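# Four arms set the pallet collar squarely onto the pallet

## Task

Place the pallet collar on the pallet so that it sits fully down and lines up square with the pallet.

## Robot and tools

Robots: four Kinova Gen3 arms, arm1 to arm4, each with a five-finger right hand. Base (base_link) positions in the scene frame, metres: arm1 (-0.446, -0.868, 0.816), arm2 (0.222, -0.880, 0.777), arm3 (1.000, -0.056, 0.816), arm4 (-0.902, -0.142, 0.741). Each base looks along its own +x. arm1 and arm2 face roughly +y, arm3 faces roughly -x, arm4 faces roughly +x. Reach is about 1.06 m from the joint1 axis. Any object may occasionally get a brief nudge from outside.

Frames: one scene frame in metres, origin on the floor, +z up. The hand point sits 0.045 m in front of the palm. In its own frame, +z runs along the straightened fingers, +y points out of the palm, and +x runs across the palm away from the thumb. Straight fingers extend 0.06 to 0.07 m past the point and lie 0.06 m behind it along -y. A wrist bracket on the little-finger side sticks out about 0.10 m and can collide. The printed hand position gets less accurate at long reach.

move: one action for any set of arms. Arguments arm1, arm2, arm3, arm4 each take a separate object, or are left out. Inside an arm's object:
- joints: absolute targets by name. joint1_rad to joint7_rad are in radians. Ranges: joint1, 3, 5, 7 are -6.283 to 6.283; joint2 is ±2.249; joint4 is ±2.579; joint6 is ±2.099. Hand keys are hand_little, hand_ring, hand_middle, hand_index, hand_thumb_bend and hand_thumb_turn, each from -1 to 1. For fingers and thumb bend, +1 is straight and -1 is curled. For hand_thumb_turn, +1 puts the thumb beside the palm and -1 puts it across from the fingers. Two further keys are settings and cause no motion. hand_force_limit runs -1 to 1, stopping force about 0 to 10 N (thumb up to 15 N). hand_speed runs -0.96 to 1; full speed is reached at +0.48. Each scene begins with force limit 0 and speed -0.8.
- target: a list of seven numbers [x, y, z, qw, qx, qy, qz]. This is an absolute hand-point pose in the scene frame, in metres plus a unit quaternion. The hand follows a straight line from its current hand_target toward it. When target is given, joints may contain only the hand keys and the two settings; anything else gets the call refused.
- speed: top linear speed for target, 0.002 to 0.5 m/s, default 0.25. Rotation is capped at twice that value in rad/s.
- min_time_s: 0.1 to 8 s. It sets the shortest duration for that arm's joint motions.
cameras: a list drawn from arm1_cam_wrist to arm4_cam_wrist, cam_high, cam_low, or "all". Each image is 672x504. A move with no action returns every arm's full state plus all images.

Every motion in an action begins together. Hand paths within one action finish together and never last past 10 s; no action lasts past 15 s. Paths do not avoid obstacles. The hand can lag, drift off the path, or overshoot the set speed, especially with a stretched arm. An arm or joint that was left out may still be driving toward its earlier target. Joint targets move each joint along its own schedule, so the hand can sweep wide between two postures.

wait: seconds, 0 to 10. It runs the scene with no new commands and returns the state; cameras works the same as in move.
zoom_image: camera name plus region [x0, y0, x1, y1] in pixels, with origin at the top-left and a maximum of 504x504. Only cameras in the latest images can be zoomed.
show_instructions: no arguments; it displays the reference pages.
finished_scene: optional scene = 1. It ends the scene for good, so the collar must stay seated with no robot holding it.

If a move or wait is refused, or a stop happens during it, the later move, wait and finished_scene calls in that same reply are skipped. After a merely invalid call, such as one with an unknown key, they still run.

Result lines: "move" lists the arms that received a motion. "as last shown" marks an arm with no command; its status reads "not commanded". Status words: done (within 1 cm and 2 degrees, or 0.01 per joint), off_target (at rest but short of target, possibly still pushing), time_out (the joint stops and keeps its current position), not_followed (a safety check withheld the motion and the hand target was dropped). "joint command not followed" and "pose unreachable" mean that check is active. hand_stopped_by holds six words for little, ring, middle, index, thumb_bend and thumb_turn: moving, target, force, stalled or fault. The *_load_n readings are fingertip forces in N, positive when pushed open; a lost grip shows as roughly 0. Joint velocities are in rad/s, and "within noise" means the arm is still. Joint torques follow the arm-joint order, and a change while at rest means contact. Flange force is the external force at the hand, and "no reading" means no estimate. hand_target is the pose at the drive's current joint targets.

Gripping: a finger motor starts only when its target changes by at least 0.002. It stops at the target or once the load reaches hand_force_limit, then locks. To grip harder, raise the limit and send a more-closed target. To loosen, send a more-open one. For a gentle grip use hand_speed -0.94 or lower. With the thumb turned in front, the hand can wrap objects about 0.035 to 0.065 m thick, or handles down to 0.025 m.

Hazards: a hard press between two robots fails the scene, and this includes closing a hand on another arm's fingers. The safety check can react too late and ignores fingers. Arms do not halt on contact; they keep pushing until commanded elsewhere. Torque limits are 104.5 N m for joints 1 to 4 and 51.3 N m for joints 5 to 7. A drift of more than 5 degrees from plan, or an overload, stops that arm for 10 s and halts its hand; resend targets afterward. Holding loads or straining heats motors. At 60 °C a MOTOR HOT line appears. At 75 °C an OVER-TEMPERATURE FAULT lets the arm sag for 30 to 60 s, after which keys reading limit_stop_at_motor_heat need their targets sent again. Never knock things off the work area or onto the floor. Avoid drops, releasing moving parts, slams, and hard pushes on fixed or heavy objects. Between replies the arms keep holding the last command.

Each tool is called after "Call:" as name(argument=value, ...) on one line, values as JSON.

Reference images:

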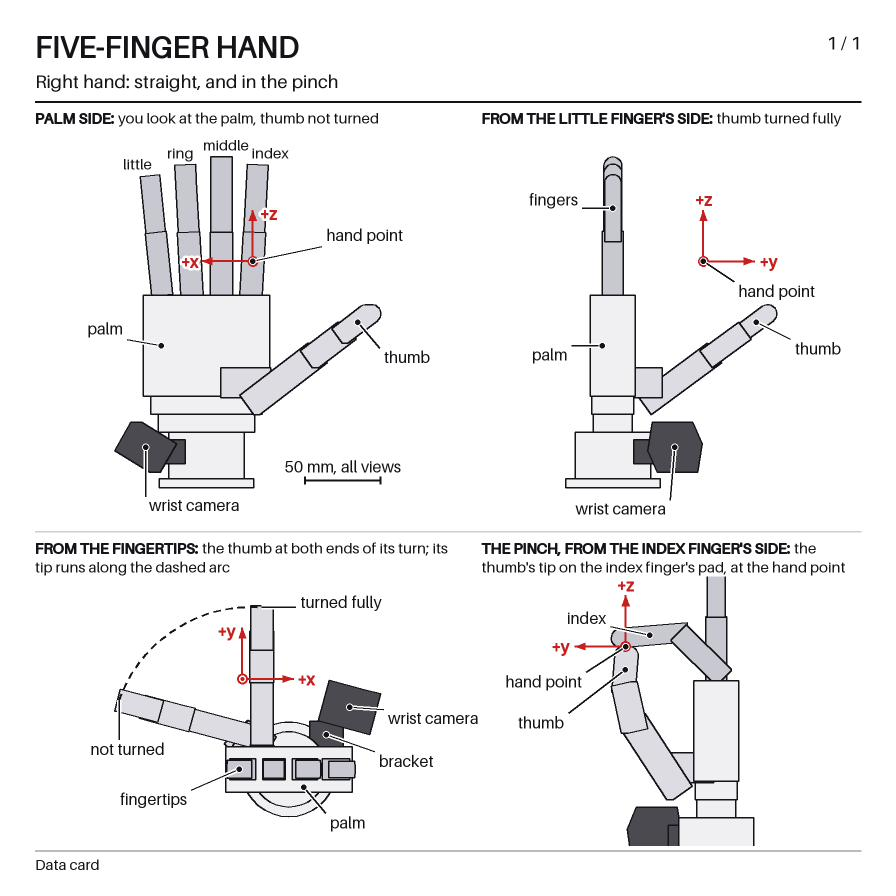

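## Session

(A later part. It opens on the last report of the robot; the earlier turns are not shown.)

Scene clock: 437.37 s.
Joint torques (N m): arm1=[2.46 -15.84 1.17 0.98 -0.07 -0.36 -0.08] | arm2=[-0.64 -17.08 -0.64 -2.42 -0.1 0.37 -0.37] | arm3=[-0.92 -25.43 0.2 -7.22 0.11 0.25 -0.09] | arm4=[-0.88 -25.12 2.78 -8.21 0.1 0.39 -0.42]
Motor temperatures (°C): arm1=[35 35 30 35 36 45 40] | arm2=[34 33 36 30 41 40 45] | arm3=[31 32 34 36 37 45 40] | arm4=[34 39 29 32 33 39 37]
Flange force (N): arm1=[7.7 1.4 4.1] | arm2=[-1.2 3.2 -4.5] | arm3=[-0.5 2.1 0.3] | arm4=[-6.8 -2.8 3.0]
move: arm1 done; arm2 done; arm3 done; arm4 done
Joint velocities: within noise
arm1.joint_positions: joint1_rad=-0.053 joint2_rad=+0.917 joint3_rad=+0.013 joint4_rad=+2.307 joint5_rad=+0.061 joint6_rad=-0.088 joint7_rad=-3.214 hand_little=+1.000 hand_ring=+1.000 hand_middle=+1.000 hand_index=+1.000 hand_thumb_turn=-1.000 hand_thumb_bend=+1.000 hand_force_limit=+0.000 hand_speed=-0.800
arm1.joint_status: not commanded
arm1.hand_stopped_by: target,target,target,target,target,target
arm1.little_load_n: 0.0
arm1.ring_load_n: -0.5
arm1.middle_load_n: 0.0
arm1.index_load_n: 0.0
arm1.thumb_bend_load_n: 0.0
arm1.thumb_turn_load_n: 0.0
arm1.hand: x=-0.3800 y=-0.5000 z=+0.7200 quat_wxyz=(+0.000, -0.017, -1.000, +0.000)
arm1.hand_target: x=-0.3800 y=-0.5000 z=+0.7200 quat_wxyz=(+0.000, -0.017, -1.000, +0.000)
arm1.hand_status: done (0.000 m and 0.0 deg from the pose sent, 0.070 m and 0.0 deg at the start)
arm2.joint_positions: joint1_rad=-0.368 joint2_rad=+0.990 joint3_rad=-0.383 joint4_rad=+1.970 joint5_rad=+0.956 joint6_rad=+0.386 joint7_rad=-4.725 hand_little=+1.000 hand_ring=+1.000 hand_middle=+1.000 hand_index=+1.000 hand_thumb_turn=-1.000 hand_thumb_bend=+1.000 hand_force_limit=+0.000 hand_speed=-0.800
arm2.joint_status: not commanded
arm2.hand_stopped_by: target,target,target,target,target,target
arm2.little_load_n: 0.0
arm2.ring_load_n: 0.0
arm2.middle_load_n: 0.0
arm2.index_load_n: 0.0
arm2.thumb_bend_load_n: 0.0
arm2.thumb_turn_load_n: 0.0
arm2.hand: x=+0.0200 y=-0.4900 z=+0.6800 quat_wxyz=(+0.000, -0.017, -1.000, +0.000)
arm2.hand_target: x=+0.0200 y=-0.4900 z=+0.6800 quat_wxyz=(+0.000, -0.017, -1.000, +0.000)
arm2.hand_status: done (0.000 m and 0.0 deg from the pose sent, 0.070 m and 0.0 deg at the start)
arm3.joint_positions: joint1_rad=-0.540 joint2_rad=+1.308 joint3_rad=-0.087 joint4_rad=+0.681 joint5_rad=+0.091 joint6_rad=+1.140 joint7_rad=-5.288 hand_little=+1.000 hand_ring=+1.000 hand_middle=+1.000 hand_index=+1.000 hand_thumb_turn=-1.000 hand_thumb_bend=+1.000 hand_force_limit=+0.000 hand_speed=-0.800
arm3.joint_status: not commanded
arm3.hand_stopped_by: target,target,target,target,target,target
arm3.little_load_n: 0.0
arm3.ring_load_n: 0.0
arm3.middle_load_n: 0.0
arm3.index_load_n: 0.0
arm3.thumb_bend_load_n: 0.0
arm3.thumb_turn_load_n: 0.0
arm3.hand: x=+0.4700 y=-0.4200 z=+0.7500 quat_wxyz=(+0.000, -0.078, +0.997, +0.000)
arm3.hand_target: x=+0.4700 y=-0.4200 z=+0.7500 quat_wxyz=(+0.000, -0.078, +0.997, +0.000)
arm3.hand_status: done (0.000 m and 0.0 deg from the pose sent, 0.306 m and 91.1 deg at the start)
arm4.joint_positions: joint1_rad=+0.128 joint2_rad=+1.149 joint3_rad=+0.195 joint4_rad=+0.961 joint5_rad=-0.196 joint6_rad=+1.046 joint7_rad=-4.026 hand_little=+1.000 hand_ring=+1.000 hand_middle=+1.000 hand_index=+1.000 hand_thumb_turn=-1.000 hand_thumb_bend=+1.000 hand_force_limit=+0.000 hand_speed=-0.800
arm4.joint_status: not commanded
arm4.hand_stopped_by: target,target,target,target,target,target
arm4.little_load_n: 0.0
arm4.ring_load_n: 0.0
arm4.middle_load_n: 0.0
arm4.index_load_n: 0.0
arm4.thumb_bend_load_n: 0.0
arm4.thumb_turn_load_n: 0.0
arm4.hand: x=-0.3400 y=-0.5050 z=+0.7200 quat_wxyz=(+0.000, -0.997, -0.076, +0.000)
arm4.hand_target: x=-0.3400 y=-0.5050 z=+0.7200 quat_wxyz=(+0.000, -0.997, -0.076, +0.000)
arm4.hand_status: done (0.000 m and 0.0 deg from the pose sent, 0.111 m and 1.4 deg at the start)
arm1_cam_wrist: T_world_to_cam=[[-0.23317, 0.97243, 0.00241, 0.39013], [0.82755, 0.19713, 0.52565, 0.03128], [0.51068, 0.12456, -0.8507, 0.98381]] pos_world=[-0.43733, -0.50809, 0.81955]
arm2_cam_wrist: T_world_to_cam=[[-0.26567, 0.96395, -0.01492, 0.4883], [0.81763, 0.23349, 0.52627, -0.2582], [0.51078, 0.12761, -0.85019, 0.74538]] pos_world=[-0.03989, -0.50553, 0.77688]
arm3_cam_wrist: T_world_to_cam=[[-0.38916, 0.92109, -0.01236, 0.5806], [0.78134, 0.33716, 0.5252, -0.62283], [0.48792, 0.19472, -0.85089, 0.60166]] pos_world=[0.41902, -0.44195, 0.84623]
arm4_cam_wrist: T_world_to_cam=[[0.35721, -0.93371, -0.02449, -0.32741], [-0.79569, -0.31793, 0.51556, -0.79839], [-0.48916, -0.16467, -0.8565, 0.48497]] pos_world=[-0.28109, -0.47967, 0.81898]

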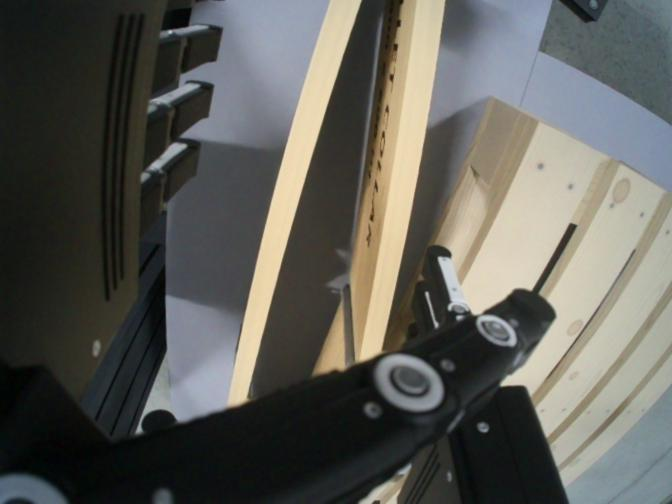

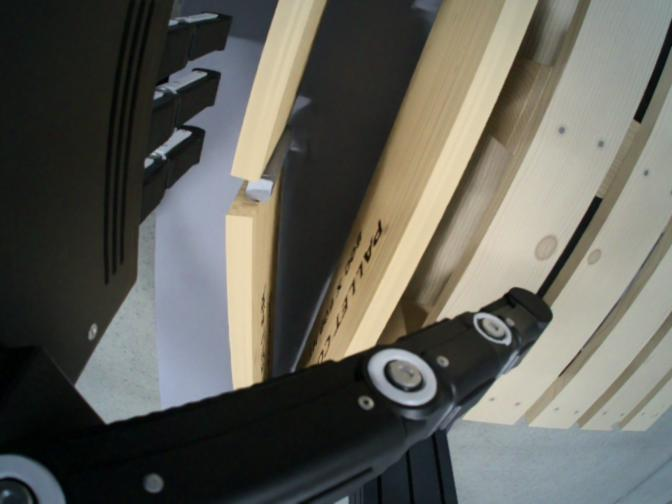

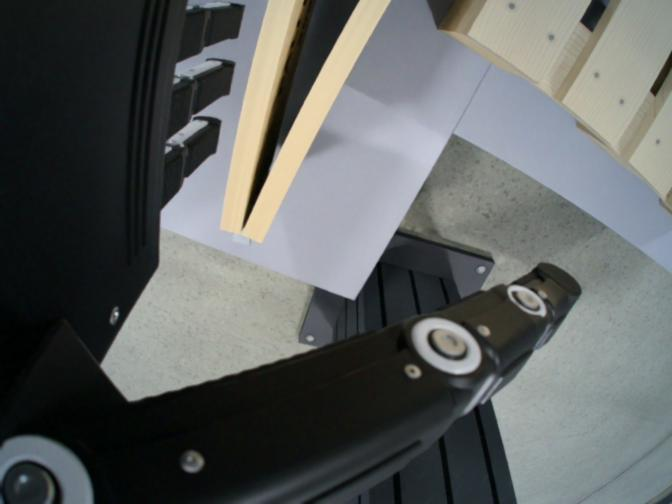

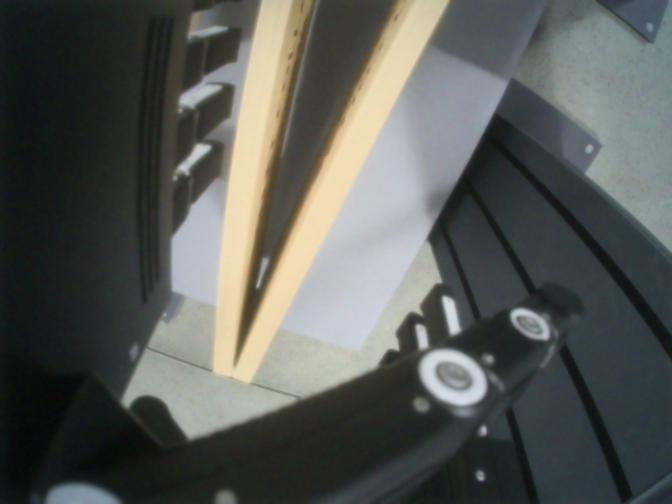

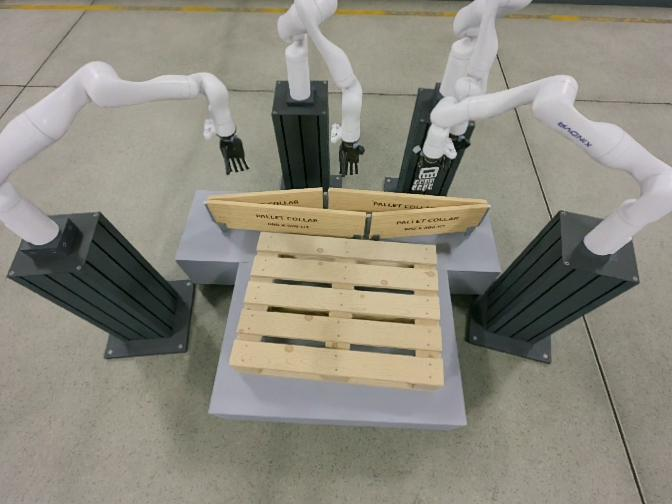

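Call:
move(arm1={"target": [-0.33, -0.61, 0.85, 0, 0.01745, 0.99985, 0]})

Call:
move(arm4={"target": [-0.32, -0.466, 0.6, 0, 0.9978, 0.0663, 0], "speed": 0.15}, arm2={"target": [0.02, -0.499, 0.585, 0, 0.0218, 0.99976, 0], "speed": 0.15}, cameras=["arm2_cam_wrist", "arm4_cam_wrist"])

Scene clock: 544.37 s.
Joint torques (N m): arm1=[2.56 -10.25 0.83 -0.8 -0.11 -0.28 0.04] | arm2=[-0.58 -17.09 -0.57 -2.36 -0.1 0.4 -0.38] | arm3=[-0.91 -25.4 0.31 -7.24 0.1 0.27 -0.09] | arm4=[-0.87 -25.1 2.77 -8.18 0.11 0.41 -0.4]
Motor temperatures (°C): arm1=[35 36 30 34 36 45 40] | arm2=[34 33 36 30 40 40 45] | arm3=[31 35 34 36 37 45 40] | arm4=[34 45 29 31 33 39 37]
Flange force (N): arm1=no reading | arm2=[-1.0 3.3 -4.5] | arm3=[-0.8 2.3 0.3] | arm4=[-6.7 -2.8 3.0]
move: arm1 moving
Joint velocities: arm1=[0.022 0.002 -0.028 0 0.062 0.005 -0.066] | arm2=[within noise] | arm3=[within noise] | arm4=[within noise]
arm1.joint_positions: joint1_rad=+0.350 joint2_rad=+0.421 joint3_rad=-0.179 joint4_rad=+2.581 joint5_rad=+0.482 joint6_rad=+0.163 joint7_rad=-3.398 hand_little=+1.000 hand_ring=+1.000 hand_middle=+1.000 hand_index=+1.000 hand_thumb_turn=-1.000 hand_thumb_bend=+1.000 hand_force_limit=+0.000 hand_speed=-0.800
arm1.joint_status: not commanded
arm1.hand_stopped_by: target,target,target,target,target,target
arm1.little_load_n: 0.0
arm1.ring_load_n: 0.0
arm1.middle_load_n: 0.0
arm1.index_load_n: 0.0
arm1.thumb_bend_load_n: 0.0
arm1.thumb_turn_load_n: 0.0
arm1.hand: x=-0.3299 y=-0.6097 z=+0.8501 quat_wxyz=(+0.001, -0.017, -1.000, +0.003)
arm1.hand_target: x=-0.3299 y=-0.6097 z=+0.8501 quat_wxyz=(+0.001, -0.017, -1.000, +0.003)
arm1.hand_status: moving (0.000 m and 0.3 deg from the pose sent, 0.177 m and 0.0 deg at the start; a joint's target at an end of its range on 154 of 175 steps)
arm2, arm3, arm4: as last shown
pictures: none

Scene clock: 545.83 s.
Joint torques (N m): arm1=[2.52 -10.54 0.65 -0.79 -0.06 -0.33 -0.09] | arm2=[-0.53 -17.88 1.09 -1.07 -0.1 0.43 -0.39] | arm3=[-0.96 -25.34 0.21 -7.24 0.08 0.31 -0.08] | arm4=[-0.9 -25.72 2.73 -7.57 0.12 0.42 -0.4]
Motor temperatures (°C): arm1=[35 36 30 34 36 45 40] | arm2=[34 33 36 30 40 40 45] | arm3=[31 35 34 36 37 45 40] | arm4=[34 45 29 31 33 39 37]
Flange force (N): arm1=no reading | arm2=no reading | arm3=[-1.1 2.5 0.2] | arm4=[-8.2 -2.9 1.4]
move: arm2 done; arm4 done
Joint velocities: within noise
arm1.joint_positions: joint1_rad=+0.352 joint2_rad=+0.421 joint3_rad=-0.181 joint4_rad=+2.581 joint5_rad=+0.485 joint6_rad=+0.163 joint7_rad=-3.402 hand_little=+1.000 hand_ring=+1.000 hand_middle=+1.000 hand_index=+1.000 hand_thumb_turn=-1.000 hand_thumb_bend=+1.000 hand_force_limit=+0.000 hand_speed=-0.800
arm1.joint_status: not commanded
arm1.hand_stopped_by: target,target,target,target,target,target
arm1.little_load_n: 0.0
arm1.ring_load_n: 0.0
arm1.middle_load_n: 0.0
arm1.index_load_n: 0.0
arm1.thumb_bend_load_n: 0.0
arm1.thumb_turn_load_n: 0.0
arm1.hand: x=-0.3299 y=-0.6097 z=+0.8501 quat_wxyz=(+0.001, -0.017, -1.000, +0.003)
arm1.hand_target: x=-0.3299 y=-0.6097 z=+0.8501 quat_wxyz=(+0.001, -0.017, -1.000, +0.003)
arm1.hand_status: not commanded
arm2.joint_positions: joint1_rad=-0.577 joint2_rad=+1.196 joint3_rad=-0.103 joint4_rad=+1.918 joint5_rad=+1.121 joint6_rad=+0.099 joint7_rad=-4.959 hand_little=+1.000 hand_ring=+1.000 hand_middle=+1.000 hand_index=+1.000 hand_thumb_turn=-1.000 hand_thumb_bend=+1.000 hand_force_limit=+0.000 hand_speed=-0.800
arm2.joint_status: not commanded
arm2.hand_stopped_by: target,target,target,target,target,target
arm2.little_load_n: 0.0
arm2.ring_load_n: 0.5
arm2.middle_load_n: 0.0
arm2.index_load_n: 0.0
arm2.thumb_bend_load_n: 0.0
arm2.thumb_turn_load_n: 0.0
arm2.hand: x=+0.0200 y=-0.4990 z=+0.5850 quat_wxyz=(+0.000, -0.022, -1.000, +0.000)
arm2.hand_target: x=+0.0200 y=-0.4990 z=+0.5850 quat_wxyz=(+0.000, -0.022, -1.000, +0.000)
arm2.hand_status: done (0.000 m and 0.0 deg from the pose sent, 0.095 m and 0.5 deg at the start)
arm3: as last shown
arm4.joint_positions: joint1_rad=+0.071 joint2_rad=+1.359 joint3_rad=+0.184 joint4_rad=+0.892 joint5_rad=-0.218 joint6_rad=+0.905 joint7_rad=-4.107 hand_little=+1.000 hand_ring=+1.000 hand_middle=+1.000 hand_index=+1.000 hand_thumb_turn=-1.000 hand_thumb_bend=+1.000 hand_force_limit=+0.000 hand_speed=-0.800
arm4.joint_status: not commanded
arm4.hand_stopped_by: target,target,target,target,target,target
arm4.little_load_n: 0.0
arm4.ring_load_n: 0.0
arm4.middle_load_n: 0.0
arm4.index_load_n: 0.0
arm4.thumb_bend_load_n: 0.0
arm4.thumb_turn_load_n: 0.0
arm4.hand: x=-0.3200 y=-0.4660 z=+0.6000 quat_wxyz=(+0.000, -0.998, -0.066, +0.000)
arm4.hand_target: x=-0.3200 y=-0.4660 z=+0.6000 quat_wxyz=(+0.000, -0.998, -0.066, +0.000)
arm4.hand_status: done (0.000 m and 0.0 deg from the pose sent, 0.128 m and 1.1 deg at the start)
arm2_cam_wrist: T_world_to_cam=[[-0.2573, 0.96622, -0.01495, 0.49657], [0.81959, 0.2264, 0.52633, -0.20972], [0.51194, 0.12317, -0.85015, 0.6635]] pos_world=[-0.04002, -0.51403, 0.68188]
arm4_cam_wrist: T_world_to_cam=[[0.33912, -0.94042, -0.02448, -0.31002], [-0.80167, -0.30251, 0.51557, -0.70295], [-0.49226, -0.15521, -0.8565, 0.40181]] pos_world=[-0.26061, -0.44183, 0.69898]

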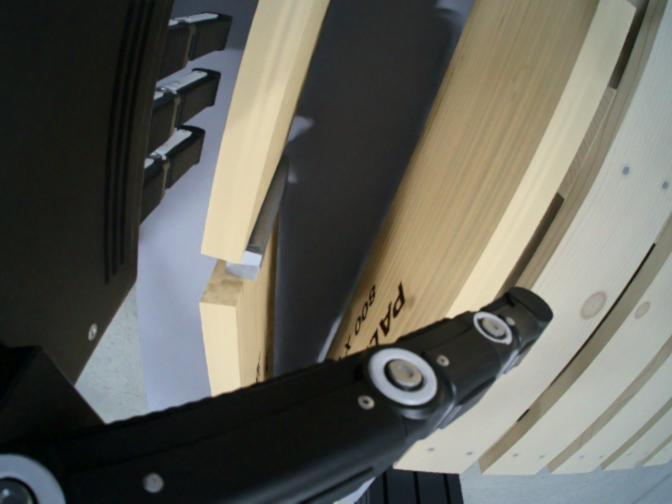

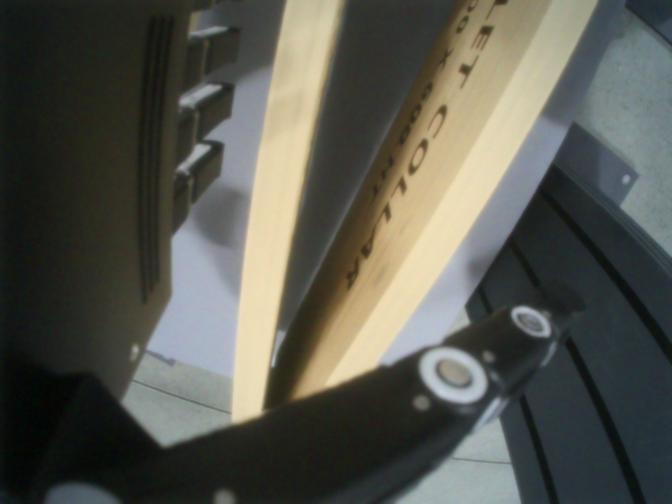

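Call:
zoom_image(camera="arm2_cam_wrist", region=[150, 0, 350, 200])

Call:
zoom_image(camera="arm4_cam_wrist", region=[170, 0, 370, 200])

Scaled by 2.520 from the camera's image (finer frame: 960x720).

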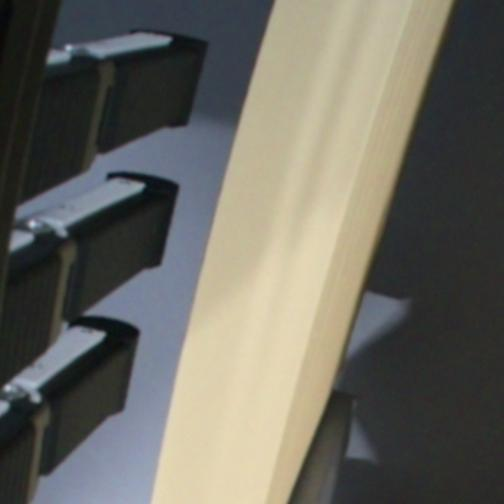

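Scaled by 2.520 from the camera's image (finer frame: 960x720).

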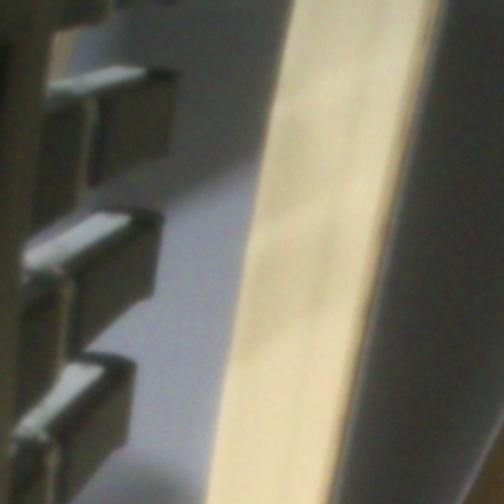

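Call:
move(arm4={"target": [-0.32, -0.473, 0.545, 0, 0.9978, 0.0663, 0], "speed": 0.1}, arm2={"target": [0.02, -0.5012, 0.505, 0, 0.02356, 0.99972, 0], "speed": 0.1}, cameras=["arm2_cam_wrist", "arm4_cam_wrist", "cam_low"])

Call:
zoom_image(camera="arm2_cam_wrist", region=[100, 0, 350, 250])

Call:
zoom_image(camera="arm4_cam_wrist", region=[120, 0, 370, 250])

Call:
zoom_image(camera="cam_low", region=[200, 160, 420, 300])

Scene clock: 604.87 s.
Joint torques (N m): arm1=[2.48 -10.46 0.6 -0.82 -0.06 -0.32 -0.09] | arm2=[-0.62 -18.22 2.48 -0.36 -0.09 0.41 -0.32] | arm3=[-0.97 -25.39 0.32 -7.21 0.1 0.28 -0.05] | arm4=[-0.87 -25.94 2.71 -7.42 0.09 0.41 -0.4]
Motor temperatures (°C): arm1=[35 36 30 34 36 45 40] | arm2=[34 33 36 30 40 40 45] | arm3=[31 36 34 36 37 45 40] | arm4=[34 43 29 31 33 39 37]
Flange force (N): arm1=no reading | arm2=[3.2 6.7 -3.6] | arm3=[-0.7 2.3 0.2] | arm4=[-8.9 -3.5 0.4]
move: arm2 done; arm4 done
Joint velocities: within noise
arm1.joint_positions: joint1_rad=+0.352 joint2_rad=+0.421 joint3_rad=-0.181 joint4_rad=+2.581 joint5_rad=+0.485 joint6_rad=+0.163 joint7_rad=-3.402 hand_little=+1.000 hand_ring=+1.000 hand_middle=+1.000 hand_index=+1.000 hand_thumb_turn=-1.000 hand_thumb_bend=+1.000 hand_force_limit=+0.000 hand_speed=-0.800
arm1.joint_status: not commanded
arm1.hand_stopped_by: target,target,target,target,target,target
arm1.little_load_n: 0.0
arm1.ring_load_n: 0.0
arm1.middle_load_n: 0.0
arm1.index_load_n: 0.0
arm1.thumb_bend_load_n: 0.0
arm1.thumb_turn_load_n: 0.0
arm1.hand: x=-0.3299 y=-0.6097 z=+0.8501 quat_wxyz=(+0.001, -0.017, -1.000, +0.003)
arm1.hand_target: x=-0.3299 y=-0.6097 z=+0.8501 quat_wxyz=(+0.001, -0.017, -1.000, +0.003)
arm1.hand_status: not commanded
arm2.joint_positions: joint1_rad=-0.724 joint2_rad=+1.399 joint3_rad=+0.086 joint4_rad=+1.805 joint5_rad=+1.078 joint6_rad=-0.105 joint7_rad=-5.012 hand_little=+1.000 hand_ring=+1.000 hand_middle=+1.000 hand_index=+1.000 hand_thumb_turn=-1.000 hand_thumb_bend=+1.000 hand_force_limit=+0.000 hand_speed=-0.800
arm2.joint_status: not commanded
arm2.hand_stopped_by: target,target,target,target,target,target
arm2.little_load_n: 0.0
arm2.ring_load_n: 0.0
arm2.middle_load_n: 0.0
arm2.index_load_n: 0.0
arm2.thumb_bend_load_n: 0.0
arm2.thumb_turn_load_n: 0.0
arm2.hand: x=+0.0200 y=-0.5012 z=+0.5050 quat_wxyz=(+0.000, -0.024, -1.000, +0.000)
arm2.hand_target: x=+0.0200 y=-0.5012 z=+0.5050 quat_wxyz=(+0.000, -0.024, -1.000, +0.000)
arm2.hand_status: done (0.000 m and 0.0 deg from the pose sent, 0.080 m and 0.2 deg at the start)
arm3: as last shown
arm3.middle_load_n: -0.5
arm3.thumb_bend_load_n: -0.5
arm4.joint_positions: joint1_rad=+0.089 joint2_rad=+1.475 joint3_rad=+0.180 joint4_rad=+0.800 joint5_rad=-0.221 joint6_rad=+0.879 joint7_rad=-4.104 hand_little=+1.000 hand_ring=+1.000 hand_middle=+1.000 hand_index=+1.000 hand_thumb_turn=-1.000 hand_thumb_bend=+1.000 hand_force_limit=+0.000 hand_speed=-0.800
arm4.joint_status: not commanded
arm4.hand_stopped_by: target,target,target,target,target,target
arm4.little_load_n: 0.0
arm4.ring_load_n: 0.0
arm4.middle_load_n: 0.0
arm4.index_load_n: 0.0
arm4.thumb_bend_load_n: 0.0
arm4.thumb_turn_load_n: 0.0
arm4.hand: x=-0.3200 y=-0.4730 z=+0.5450 quat_wxyz=(+0.000, -0.998, -0.066, +0.000)
arm4.hand_target: x=-0.3200 y=-0.4730 z=+0.5450 quat_wxyz=(+0.000, -0.998, -0.066, +0.000)
arm4.hand_status: done (0.000 m and 0.0 deg from the pose sent, 0.055 m and 0.0 deg at the start)
arm2_cam_wrist: T_world_to_cam=[[-0.25394, 0.96711, -0.01487, 0.49782], [0.82039, 0.2235, 0.52632, -0.16852], [0.51233, 0.12145, -0.85016, 0.59493]] pos_world=[-0.04013, -0.51603, 0.60188]
arm4_cam_wrist: T_world_to_cam=[[0.3392, -0.94039, -0.02453, -0.31788], [-0.80164, -0.3026, 0.51557, -0.67675], [-0.49226, -0.15521, -0.8565, 0.35361]] pos_world=[-0.26061, -0.44883, 0.64397]

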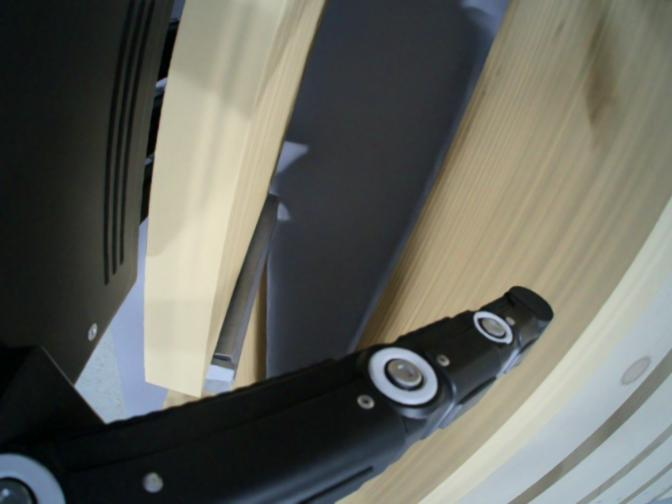

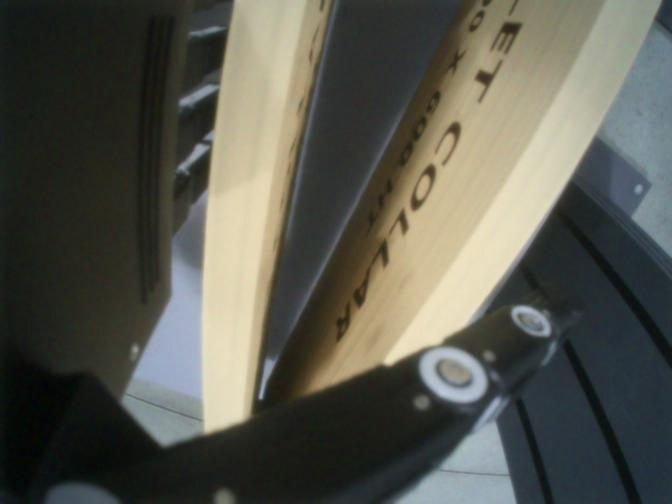

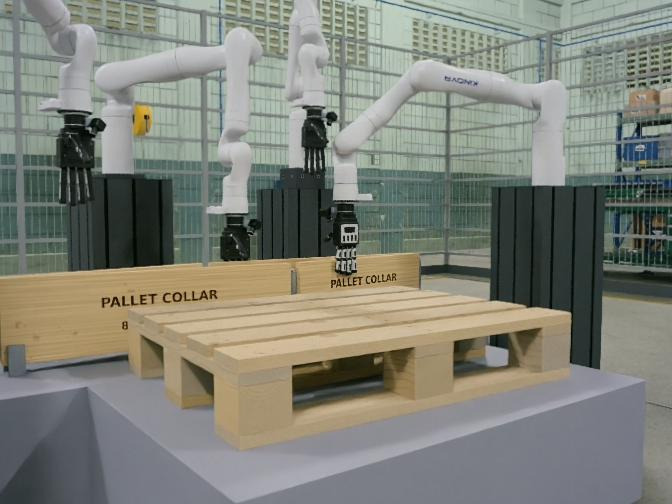

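Scaled by 2.016 from the camera's image (finer frame: 960x720).

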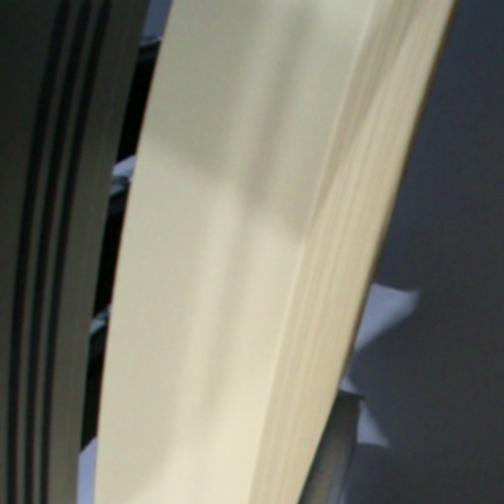

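Scaled by 2.016 from the camera's image (finer frame: 960x720).

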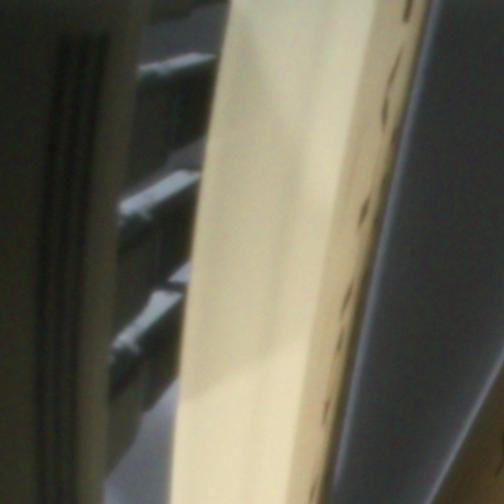

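Scaled by 2.291.

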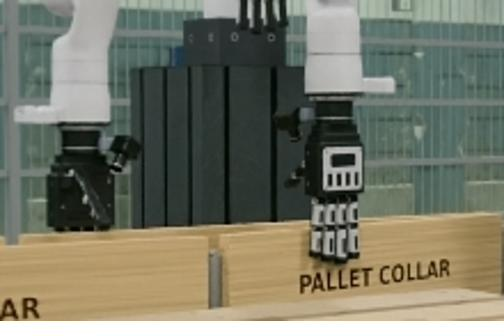

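Call:
move(arm4={"target": [-0.32, -0.4755, 0.501, 0, 0.9978, 0.0663, 0], "speed": 0.1}, arm2={"target": [0.02, -0.4995, 0.499, 0, 0.02356, 0.99972, 0], "speed": 0.1})

Call:
move(arm4={"joints": {"hand_thumb_bend": -0.1, "hand_speed": -0.5}}, arm2={"joints": {"hand_thumb_bend": -0.1, "hand_speed": -0.5}}, cameras=["arm2_cam_wrist", "arm4_cam_wrist", "cam_low"])

Scene clock: 632.50 s.
Joint torques (N m): arm1=[2.49 -10.49 0.68 -0.79 -0.05 -0.34 -0.07] | arm2=[-0.44 -18.33 2.46 -0.21 -0.15 0.42 -0.33] | arm3=[-0.95 -25.37 0.28 -7.22 0.06 0.27 -0.05] | arm4=[-1.2 -17.52 1.77 -4.61 0.02 0.6 -0.38]
Motor temperatures (°C): arm1=[35 36 30 34 36 45 40] | arm2=[34 33 36 30 40 40 45] | arm3=[31 36 34 36 37 45 40] | arm4=[34 42 29 31 33 38 37]
Flange force (N): arm1=no reading | arm2=[3.3 6.3 -2.9] | arm3=[-0.8 2.3 0.2] | arm4=[-12.3 -4.9 -14.0]
move: arm2 done; arm4 done
Joint velocities: within noise
arm1.joint_positions: joint1_rad=+0.352 joint2_rad=+0.421 joint3_rad=-0.181 joint4_rad=+2.581 joint5_rad=+0.485 joint6_rad=+0.163 joint7_rad=-3.402 hand_little=+1.000 hand_ring=+1.000 hand_middle=+1.000 hand_index=+1.000 hand_thumb_turn=-1.000 hand_thumb_bend=+1.000 hand_force_limit=+0.000 hand_speed=-0.800
arm1.joint_status: not commanded
arm1.hand_stopped_by: target,target,target,target,target,target
arm1.little_load_n: 0.0
arm1.ring_load_n: 0.0
arm1.middle_load_n: 0.0
arm1.index_load_n: 0.0
arm1.thumb_bend_load_n: 0.0
arm1.thumb_turn_load_n: 0.0
arm1.hand: x=-0.3299 y=-0.6097 z=+0.8501 quat_wxyz=(+0.001, -0.017, -1.000, +0.003)
arm1.hand_target: x=-0.3299 y=-0.6097 z=+0.8501 quat_wxyz=(+0.001, -0.017, -1.000, +0.003)
arm1.hand_status: not commanded
arm2.joint_positions: joint1_rad=-0.720 joint2_rad=+1.414 joint3_rad=+0.085 joint4_rad=+1.790 joint5_rad=+1.080 joint6_rad=-0.103 joint7_rad=-5.012 hand_little=+1.000 hand_ring=+1.000 hand_middle=+1.000 hand_index=+1.000 hand_thumb_turn=-1.000 hand_thumb_bend=+1.000 hand_force_limit=+0.000 hand_speed=-0.800
arm2.joint_status: not commanded
arm2.hand_stopped_by: target,target,target,target,target,target
arm2.little_load_n: 0.0
arm2.ring_load_n: 0.0
arm2.middle_load_n: 0.0
arm2.index_load_n: 0.0
arm2.thumb_bend_load_n: 0.0
arm2.thumb_turn_load_n: 0.0
arm2.hand: x=+0.0200 y=-0.4995 z=+0.4990 quat_wxyz=(+0.000, -0.024, -1.000, +0.000)
arm2.hand_target: x=+0.0200 y=-0.4995 z=+0.4990 quat_wxyz=(+0.000, -0.024, -1.000, +0.000)
arm2.hand_status: done (0.000 m and 0.0 deg from the pose sent, 0.006 m and 0.0 deg at the start)
arm3: as last shown
arm3.little_load_n: -0.5
arm3.middle_load_n: 0.0
arm3.index_load_n: -0.5
arm3.thumb_bend_load_n: 0.0
arm4.joint_positions: joint1_rad=+0.099 joint2_rad=+1.576 joint3_rad=+0.179 joint4_rad=+0.705 joint5_rad=-0.223 joint6_rad=+0.873 joint7_rad=-4.110 hand_little=+1.000 hand_ring=+1.000 hand_middle=+1.000 hand_index=+1.000 hand_thumb_turn=-1.000 hand_thumb_bend=+1.000 hand_force_limit=+0.000 hand_speed=-0.800
arm4.joint_status: not commanded
arm4.hand_stopped_by: target,target,target,target,target,target
arm4.little_load_n: 0.0
arm4.ring_load_n: 0.0
arm4.middle_load_n: 0.0
arm4.index_load_n: 0.0
arm4.thumb_bend_load_n: -0.5
arm4.thumb_turn_load_n: 0.0
arm4.hand: x=-0.3200 y=-0.4755 z=+0.5011 quat_wxyz=(+0.000, -0.998, -0.066, +0.000)
arm4.hand_target: x=-0.3200 y=-0.4755 z=+0.5010 quat_wxyz=(+0.000, -0.998, -0.066, +0.000)
arm4.hand_status: done (0.000 m and 0.0 deg from the pose sent, 0.044 m and 0.0 deg at the start)
pictures: none

Scene clock: 634.53 s.
Joint torques (N m): arm1=[2.5 -10.47 0.64 -0.82 -0.05 -0.35 -0.1] | arm2=[-0.52 -18.32 2.52 -0.34 -0.11 0.36 -0.39] | arm3=[-0.96 -25.35 0.16 -7.16 0.11 0.28 -0.03] | arm4=[-0.19 -14.62 1.09 -3.33 -0.48 0.97 -0.39]
Motor temperatures (°C): arm1=[35 36 30 34 36 45 40] | arm2=[34 33 36 30 40 40 45] | arm3=[31 37 34 36 37 45 40] | arm4=[34 42 29 31 33 38 37]
Flange force (N): arm1=no reading | arm2=[3.5 6.9 -3.4] | arm3=[-0.5 2.1 0.2] | arm4=[-11.5 -6.2 -17.9]
move: arm2 done; arm4 off_target
Joint velocities: within noise
arm1.joint_positions: joint1_rad=+0.352 joint2_rad=+0.421 joint3_rad=-0.181 joint4_rad=+2.581 joint5_rad=+0.485 joint6_rad=+0.163 joint7_rad=-3.402 hand_little=+1.000 hand_ring=+1.000 hand_middle=+1.000 hand_index=+1.000 hand_thumb_turn=-1.000 hand_thumb_bend=+1.000 hand_force_limit=+0.000 hand_speed=-0.800
arm1.joint_status: not commanded
arm1.hand_stopped_by: target,target,target,target,target,target
arm1.little_load_n: 0.0
arm1.ring_load_n: 0.0
arm1.middle_load_n: 0.0
arm1.index_load_n: 0.0
arm1.thumb_bend_load_n: 0.0
arm1.thumb_turn_load_n: 0.0
arm1.hand: x=-0.3299 y=-0.6097 z=+0.8501 quat_wxyz=(+0.001, -0.017, -1.000, +0.003)
arm1.hand_target: x=-0.3299 y=-0.6097 z=+0.8501 quat_wxyz=(+0.001, -0.017, -1.000, +0.003)
arm1.hand_status: not commanded
arm2.joint_positions: joint1_rad=-0.720 joint2_rad=+1.414 joint3_rad=+0.085 joint4_rad=+1.790 joint5_rad=+1.080 joint6_rad=-0.103 joint7_rad=-5.012 hand_little=+1.000 hand_ring=+1.000 hand_middle=+1.000 hand_index=+1.000 hand_thumb_turn=-1.000 hand_thumb_bend=-0.100 hand_force_limit=+0.000 hand_speed=-0.500
arm2.joint_status: all done
arm2.hand_stopped_by: target,target,target,target,target,target
arm2.little_load_n: 0.0
arm2.ring_load_n: 0.0
arm2.middle_load_n: 0.0
arm2.index_load_n: 0.0
arm2.thumb_bend_load_n: 0.0
arm2.thumb_turn_load_n: 0.0
arm2.hand: x=+0.0200 y=-0.4995 z=+0.4990 quat_wxyz=(+0.000, -0.024, -1.000, +0.000)
arm2.hand_target: x=+0.0200 y=-0.4995 z=+0.4990 quat_wxyz=(+0.000, -0.024, -1.000, +0.000)
arm2.hand_status: not commanded
arm3: as last shown
arm3.little_load_n: 0.0
arm3.index_load_n: 0.0
arm4.joint_positions: joint1_rad=+0.099 joint2_rad=+1.576 joint3_rad=+0.179 joint4_rad=+0.705 joint5_rad=-0.223 joint6_rad=+0.873 joint7_rad=-4.110 hand_little=+1.000 hand_ring=+1.000 hand_middle=+1.000 hand_index=+1.000 hand_thumb_turn=-1.000 hand_thumb_bend=+0.797 hand_force_limit=+0.000 hand_speed=-0.500
arm4.joint_status: hand_thumb_bend off_target (ended at +0.797, target -0.100); the others done
arm4.hand_stopped_by: target,target,target,target,force,target
arm4.little_load_n: 0.0
arm4.ring_load_n: 0.0
arm4.middle_load_n: 0.0
arm4.index_load_n: 0.0
arm4.thumb_bend_load_n: 10.0
arm4.thumb_turn_load_n: 0.0
arm4.hand: x=-0.3200 y=-0.4755 z=+0.5010 quat_wxyz=(+0.000, -0.998, -0.066, +0.000)
arm4.hand_target: x=-0.3200 y=-0.4755 z=+0.5010 quat_wxyz=(+0.000, -0.998, -0.066, +0.000)
arm4.hand_status: not commanded
arm2_cam_wrist: T_world_to_cam=[[-0.25389, 0.96712, -0.01495, 0.49614], [0.8204, 0.22351, 0.5263, -0.16573], [0.51234, 0.12135, -0.85017, 0.58957]] pos_world=[-0.04013, -0.51433, 0.59588]
arm4_cam_wrist: T_world_to_cam=[[0.33923, -0.94038, -0.02455, -0.32129], [-0.80163, -0.30263, 0.51557, -0.65478], [-0.49226, -0.15521, -0.8565, 0.31545]] pos_world=[-0.26061, -0.45133, 0.59988]

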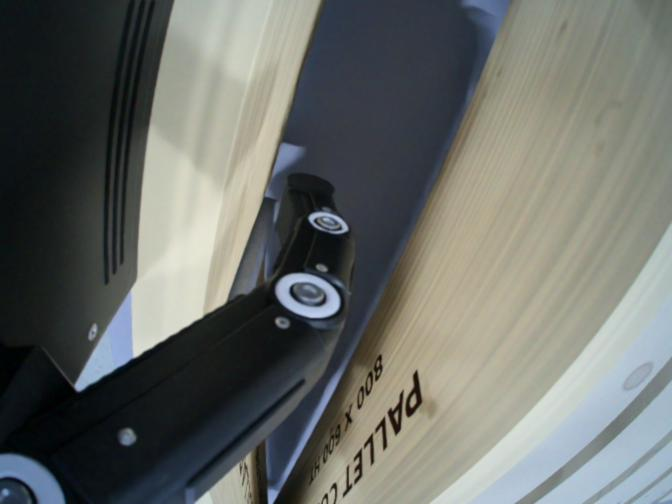

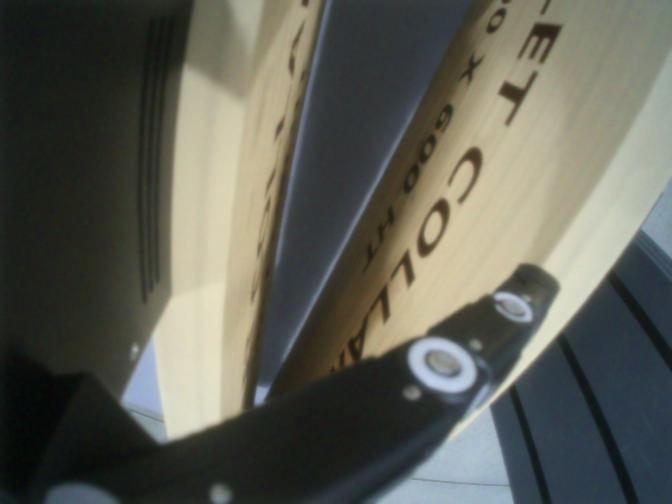

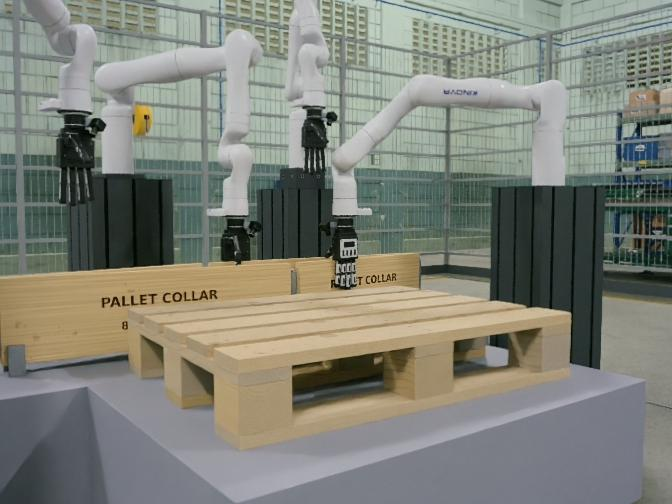

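Call:
move(arm4={"target": [-0.32, -0.4745, 0.516, 0, 0.9978, 0.0663, 0], "speed": 0.1, "joints": {"hand_thumb_bend": 1}}, cameras=["arm4_cam_wrist"])

Call:
zoom_image(camera="arm4_cam_wrist", region=[120, 0, 370, 250])

Scene clock: 642.10 s.
Joint torques (N m): arm1=[2.48 -10.47 0.67 -0.78 -0.05 -0.36 -0.09] | arm2=[-0.6 -18.22 2.52 -0.33 -0.12 0.36 -0.36] | arm3=[-0.96 -25.3 0.2 -7.24 0.09 0.31 -0.08] | arm4=[-0.89 -25.98 2.56 -7.4 0.11 0.39 -0.4]
Motor temperatures (°C): arm1=[35 36 30 34 36 45 40] | arm2=[34 33 36 30 40 40 45] | arm3=[31 37 34 36 37 45 40] | arm4=[34 42 29 31 33 38 37]
Flange force (N): arm1=no reading | arm2=[3.8 7.4 -3.7] | arm3=[-1.3 2.6 0.1] | arm4=[-9.5 -3.9 -0.3]
move: arm4 done
Joint velocities: within noise
arm1.joint_positions: joint1_rad=+0.352 joint2_rad=+0.421 joint3_rad=-0.181 joint4_rad=+2.581 joint5_rad=+0.485 joint6_rad=+0.163 joint7_rad=-3.402 hand_little=+1.000 hand_ring=+1.000 hand_middle=+1.000 hand_index=+1.000 hand_thumb_turn=-1.000 hand_thumb_bend=+1.000 hand_force_limit=+0.000 hand_speed=-0.800
arm1.joint_status: not commanded
arm1.hand_stopped_by: target,target,target,target,target,target
arm1.little_load_n: 0.0
arm1.ring_load_n: 0.0
arm1.middle_load_n: 0.0
arm1.index_load_n: 0.0
arm1.thumb_bend_load_n: -0.5
arm1.thumb_turn_load_n: 0.0
arm1.hand: x=-0.3299 y=-0.6097 z=+0.8501 quat_wxyz=(+0.001, -0.017, -1.000, +0.003)
arm1.hand_target: x=-0.3299 y=-0.6097 z=+0.8501 quat_wxyz=(+0.001, -0.017, -1.000, +0.003)
arm1.hand_status: not commanded
arm2, arm3: as last shown
arm3.thumb_turn_load_n: 0.5
arm4.joint_positions: joint1_rad=+0.095 joint2_rad=+1.540 joint3_rad=+0.179 joint4_rad=+0.741 joint5_rad=-0.223 joint6_rad=+0.872 joint7_rad=-4.107 hand_little=+1.000 hand_ring=+1.000 hand_middle=+1.000 hand_index=+1.000 hand_thumb_turn=-1.000 hand_thumb_bend=+1.000 hand_force_limit=+0.000 hand_speed=-0.500
arm4.joint_status: all done
arm4.hand_stopped_by: target,target,target,target,target,target
arm4.little_load_n: 0.0
arm4.ring_load_n: 0.0
arm4.middle_load_n: 0.0
arm4.index_load_n: 0.0
arm4.thumb_bend_load_n: -0.5
arm4.thumb_turn_load_n: 0.0
arm4.hand: x=-0.3200 y=-0.4745 z=+0.5160 quat_wxyz=(+0.000, -0.998, -0.066, +0.000)
arm4.hand_target: x=-0.3200 y=-0.4745 z=+0.5160 quat_wxyz=(+0.000, -0.998, -0.066, +0.000)
arm4.hand_status: done (0.000 m and 0.0 deg from the pose sent, 0.015 m and 0.0 deg at the start)
arm4_cam_wrist: T_world_to_cam=[[0.33927, -0.94037, -0.02447, -0.32001], [-0.80161, -0.30263, 0.51559, -0.66222], [-0.49225, -0.15531, -0.85649, 0.3284]] pos_world=[-0.26061, -0.45033, 0.61487]

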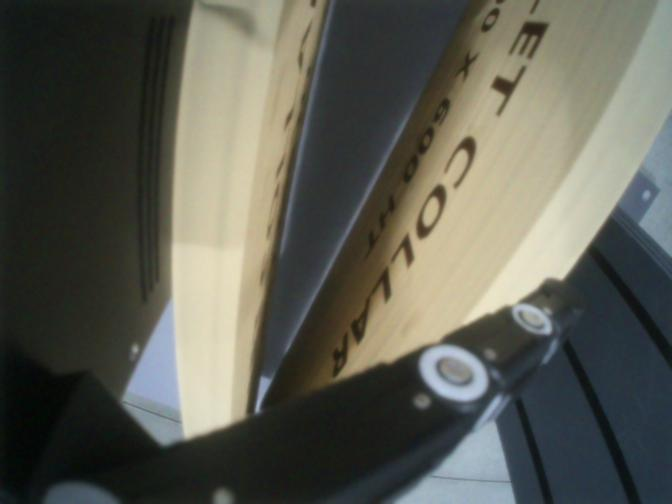

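Scaled by 2.016 from the camera's image (finer frame: 960x720).

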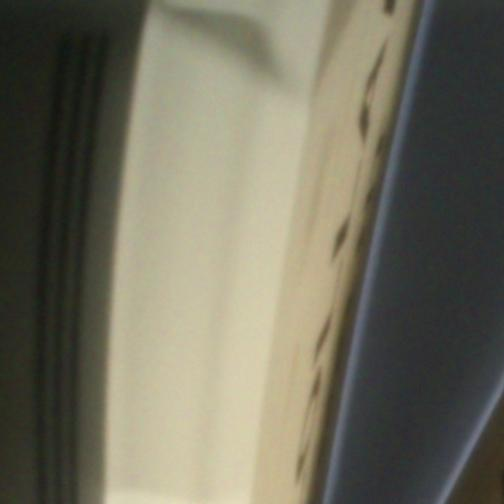

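Call:
move(arm4={"target": [-0.32, -0.4745, 0.55, 0, 0.9978, 0.0663, 0], "speed": 0.15})

Call:
move(arm4={"joints": {"hand_thumb_bend": -0.1}})

Call:
move(arm4={"target": [-0.32, -0.4755, 0.508, 0, 0.9978, 0.0663, 0], "speed": 0.1}, cameras=["arm4_cam_wrist"])

Scene clock: 667.17 s.
Joint torques (N m): arm1=[2.51 -10.49 0.66 -0.8 -0.06 -0.32 -0.09] | arm2=[-0.54 -18.32 2.48 -0.33 -0.12 0.35 -0.35] | arm3=[-0.92 -25.41 0.26 -7.19 0.11 0.25 -0.06] | arm4=[-0.85 -25.96 2.66 -7.46 0.1 0.4 -0.36]
Motor temperatures (°C): arm1=[35 36 30 34 36 45 40] | arm2=[34 33 36 30 40 40 45] | arm3=[31 37 34 36 37 45 40] | arm4=[34 43 29 31 33 38 37]
Flange force (N): arm1=no reading | arm2=[3.5 6.9 -3.3] | arm3=[-0.4 2.0 0.3] | arm4=[-8.8 -3.6 0.5]
move: arm4 done
Joint velocities: within noise
arm1.joint_positions: joint1_rad=+0.352 joint2_rad=+0.421 joint3_rad=-0.181 joint4_rad=+2.581 joint5_rad=+0.485 joint6_rad=+0.163 joint7_rad=-3.402 hand_little=+1.000 hand_ring=+1.000 hand_middle=+1.000 hand_index=+1.000 hand_thumb_turn=-1.000 hand_thumb_bend=+1.000 hand_force_limit=+0.000 hand_speed=-0.800
arm1.joint_status: not commanded
arm1.hand_stopped_by: target,target,target,target,target,target
arm1.little_load_n: 0.0
arm1.ring_load_n: 0.0
arm1.middle_load_n: 0.0
arm1.index_load_n: 0.0
arm1.thumb_bend_load_n: -0.5
arm1.thumb_turn_load_n: 0.0
arm1.hand: x=-0.3299 y=-0.6097 z=+0.8501 quat_wxyz=(+0.001, -0.017, -1.000, +0.003)
arm1.hand_target: x=-0.3299 y=-0.6097 z=+0.8501 quat_wxyz=(+0.001, -0.017, -1.000, +0.003)
arm1.hand_status: not commanded
arm2, arm3: as last shown
arm2.index_load_n: -0.5
arm3.thumb_turn_load_n: 0.0
arm4.joint_positions: joint1_rad=+0.090 joint2_rad=+1.466 joint3_rad=+0.180 joint4_rad=+0.804 joint5_rad=-0.221 joint6_rad=+0.884 joint7_rad=-4.102 hand_little=+1.000 hand_ring=+1.000 hand_middle=+1.000 hand_index=+1.000 hand_thumb_turn=-1.000 hand_thumb_bend=+1.000 hand_force_limit=+0.000 hand_speed=-0.500
arm4.joint_status: not commanded
arm4.hand_stopped_by: target,target,target,target,target,target
arm4.little_load_n: 0.0
arm4.ring_load_n: 0.0
arm4.middle_load_n: 0.0
arm4.index_load_n: 0.0
arm4.thumb_bend_load_n: 0.0
arm4.thumb_turn_load_n: 0.0
arm4.hand: x=-0.3200 y=-0.4745 z=+0.5500 quat_wxyz=(+0.000, -0.998, -0.066, +0.000)
arm4.hand_target: x=-0.3200 y=-0.4745 z=+0.5500 quat_wxyz=(+0.000, -0.998, -0.066, +0.000)
arm4.hand_status: done (0.000 m and 0.0 deg from the pose sent, 0.034 m and 0.0 deg at the start)
pictures: none

Scene clock: 669.20 s.
Joint torques (N m): arm1=[2.5 -10.51 0.65 -0.81 -0.07 -0.34 -0.1] | arm2=[-0.49 -18.33 2.49 -0.32 -0.09 0.37 -0.35] | arm3=[-0.89 -25.39 0.23 -7.24 0.12 0.3 -0.06] | arm4=[-0.92 -25.97 2.69 -7.45 0.08 0.41 -0.41]
Motor temperatures (°C): arm1=[35 36 30 34 36 45 40] | arm2=[34 33 36 30 40 40 45] | arm3=[31 37 33 36 37 45 40] | arm4=[34 43 29 31 33 38 37]
Flange force (N): arm1=no reading | arm2=[3.4 6.5 -3.2] | arm3=[-1.0 2.3 0.3] | arm4=[-8.9 -3.4 0.6]
move: arm4 done
Joint velocities: within noise
arm1.joint_positions: joint1_rad=+0.352 joint2_rad=+0.421 joint3_rad=-0.181 joint4_rad=+2.581 joint5_rad=+0.485 joint6_rad=+0.163 joint7_rad=-3.402 hand_little=+1.000 hand_ring=+1.000 hand_middle=+1.000 hand_index=+1.000 hand_thumb_turn=-1.000 hand_thumb_bend=+1.000 hand_force_limit=+0.000 hand_speed=-0.800
arm1.joint_status: not commanded
arm1.hand_stopped_by: target,target,target,target,target,target
arm1.little_load_n: 0.0
arm1.ring_load_n: 0.0
arm1.middle_load_n: 0.0
arm1.index_load_n: 0.0
arm1.thumb_bend_load_n: 0.0
arm1.thumb_turn_load_n: 0.0
arm1.hand: x=-0.3299 y=-0.6097 z=+0.8501 quat_wxyz=(+0.001, -0.017, -1.000, +0.003)
arm1.hand_target: x=-0.3299 y=-0.6097 z=+0.8501 quat_wxyz=(+0.001, -0.017, -1.000, +0.003)
arm1.hand_status: not commanded
arm2: as last shown
arm2.index_load_n: 0.0
arm3.joint_positions: joint1_rad=-0.540 joint2_rad=+1.308 joint3_rad=-0.087 joint4_rad=+0.681 joint5_rad=+0.091 joint6_rad=+1.140 joint7_rad=-5.288 hand_little=+1.000 hand_ring=+1.000 hand_middle=+1.000 hand_index=+1.000 hand_thumb_turn=-1.000 hand_thumb_bend=+1.000 hand_force_limit=+0.000 hand_speed=-0.800
arm3.joint_status: not commanded
arm3.hand_stopped_by: target,target,target,target,target,target
arm3.little_load_n: 0.0
arm3.ring_load_n: 0.0
arm3.middle_load_n: 0.0
arm3.index_load_n: 0.0
arm3.thumb_bend_load_n: 0.0
arm3.thumb_turn_load_n: 0.0
arm3.hand: x=+0.4700 y=-0.4200 z=+0.7500 quat_wxyz=(+0.000, -0.078, +0.997, +0.000)
arm3.hand_target: x=+0.4700 y=-0.4200 z=+0.7500 quat_wxyz=(+0.000, -0.078, +0.997, +0.000)
arm3.hand_status: not commanded
arm4.joint_positions: joint1_rad=+0.090 joint2_rad=+1.466 joint3_rad=+0.180 joint4_rad=+0.804 joint5_rad=-0.221 joint6_rad=+0.884 joint7_rad=-4.102 hand_little=+1.000 hand_ring=+1.000 hand_middle=+1.000 hand_index=+1.000 hand_thumb_turn=-1.000 hand_thumb_bend=-0.100 hand_force_limit=+0.000 hand_speed=-0.500
arm4.joint_status: all done
arm4.hand_stopped_by: target,target,target,target,target,target
arm4.little_load_n: 0.5
arm4.ring_load_n: 0.0
arm4.middle_load_n: 0.0
arm4.index_load_n: -0.5
arm4.thumb_bend_load_n: 0.0
arm4.thumb_turn_load_n: 0.0
arm4.hand: x=-0.3200 y=-0.4745 z=+0.5500 quat_wxyz=(+0.000, -0.998, -0.066, +0.000)
arm4.hand_target: x=-0.3200 y=-0.4745 z=+0.5500 quat_wxyz=(+0.000, -0.998, -0.066, +0.000)
arm4.hand_status: not commanded
pictures: none

Scene clock: 670.17 s.
Joint torques (N m): arm1=[2.48 -10.47 0.66 -0.84 -0.05 -0.33 -0.08] | arm2=[-0.51 -18.3 2.43 -0.33 -0.11 0.39 -0.38] | arm3=[-0.95 -25.39 0.25 -7.23 0.12 0.27 -0.05] | arm4=[-0.85 -25.97 2.57 -7.42 0.11 0.4 -0.39]
Motor temperatures (°C): arm1=[35 36 30 34 36 45 40] | arm2=[34 33 36 30 40 40 45] | arm3=[31 37 33 36 37 45 40] | arm4=[34 43 29 31 33 38 37]
Flange force (N): arm1=no reading | arm2=[3.0 6.2 -3.2] | arm3=[-0.8 2.3 0.2] | arm4=[-9.9 -4.2 -0.6]
move: arm4 done
Joint velocities: within noise
arm1.joint_positions: joint1_rad=+0.352 joint2_rad=+0.421 joint3_rad=-0.181 joint4_rad=+2.581 joint5_rad=+0.485 joint6_rad=+0.163 joint7_rad=-3.402 hand_little=+1.000 hand_ring=+1.000 hand_middle=+1.000 hand_index=+1.000 hand_thumb_turn=-1.000 hand_thumb_bend=+1.000 hand_force_limit=+0.000 hand_speed=-0.800
arm1.joint_status: not commanded
arm1.hand_stopped_by: target,target,target,target,target,target
arm1.little_load_n: 0.0
arm1.ring_load_n: 0.0
arm1.middle_load_n: 0.0
arm1.index_load_n: 0.0
arm1.thumb_bend_load_n: 0.0
arm1.thumb_turn_load_n: 0.0
arm1.hand: x=-0.3299 y=-0.6097 z=+0.8501 quat_wxyz=(+0.001, -0.017, -1.000, +0.003)
arm1.hand_target: x=-0.3299 y=-0.6097 z=+0.8501 quat_wxyz=(+0.001, -0.017, -1.000, +0.003)
arm1.hand_status: not commanded
arm2, arm3: as last shown
arm4.joint_positions: joint1_rad=+0.098 joint2_rad=+1.560 joint3_rad=+0.179 joint4_rad=+0.721 joint5_rad=-0.223 joint6_rad=+0.873 joint7_rad=-4.108 hand_little=+1.000 hand_ring=+1.000 hand_middle=+1.000 hand_index=+1.000 hand_thumb_turn=-1.000 hand_thumb_bend=-0.100 hand_force_limit=+0.000 hand_speed=-0.500
arm4.joint_status: not commanded
arm4.hand_stopped_by: target,target,target,target,target,target
arm4.little_load_n: 0.0
arm4.ring_load_n: 0.5
arm4.middle_load_n: 0.0
arm4.index_load_n: 0.0
arm4.thumb_bend_load_n: 0.0
arm4.thumb_turn_load_n: 0.0
arm4.hand: x=-0.3200 y=-0.4755 z=+0.5080 quat_wxyz=(+0.000, -0.998, -0.066, +0.000)
arm4.hand_target: x=-0.3200 y=-0.4755 z=+0.5080 quat_wxyz=(+0.000, -0.998, -0.066, +0.000)
arm4.hand_status: done (0.000 m and 0.0 deg from the pose sent, 0.042 m and 0.0 deg at the start)
arm4_cam_wrist: T_world_to_cam=[[0.33912, -0.94042, -0.02448, -0.3212], [-0.80167, -0.30251, 0.51557, -0.6584], [-0.49226, -0.15521, -0.8565, 0.32153]] pos_world=[-0.26061, -0.45133, 0.60698]

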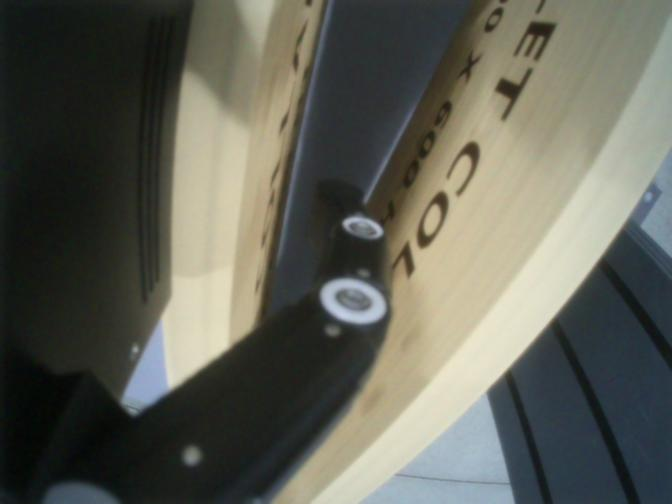

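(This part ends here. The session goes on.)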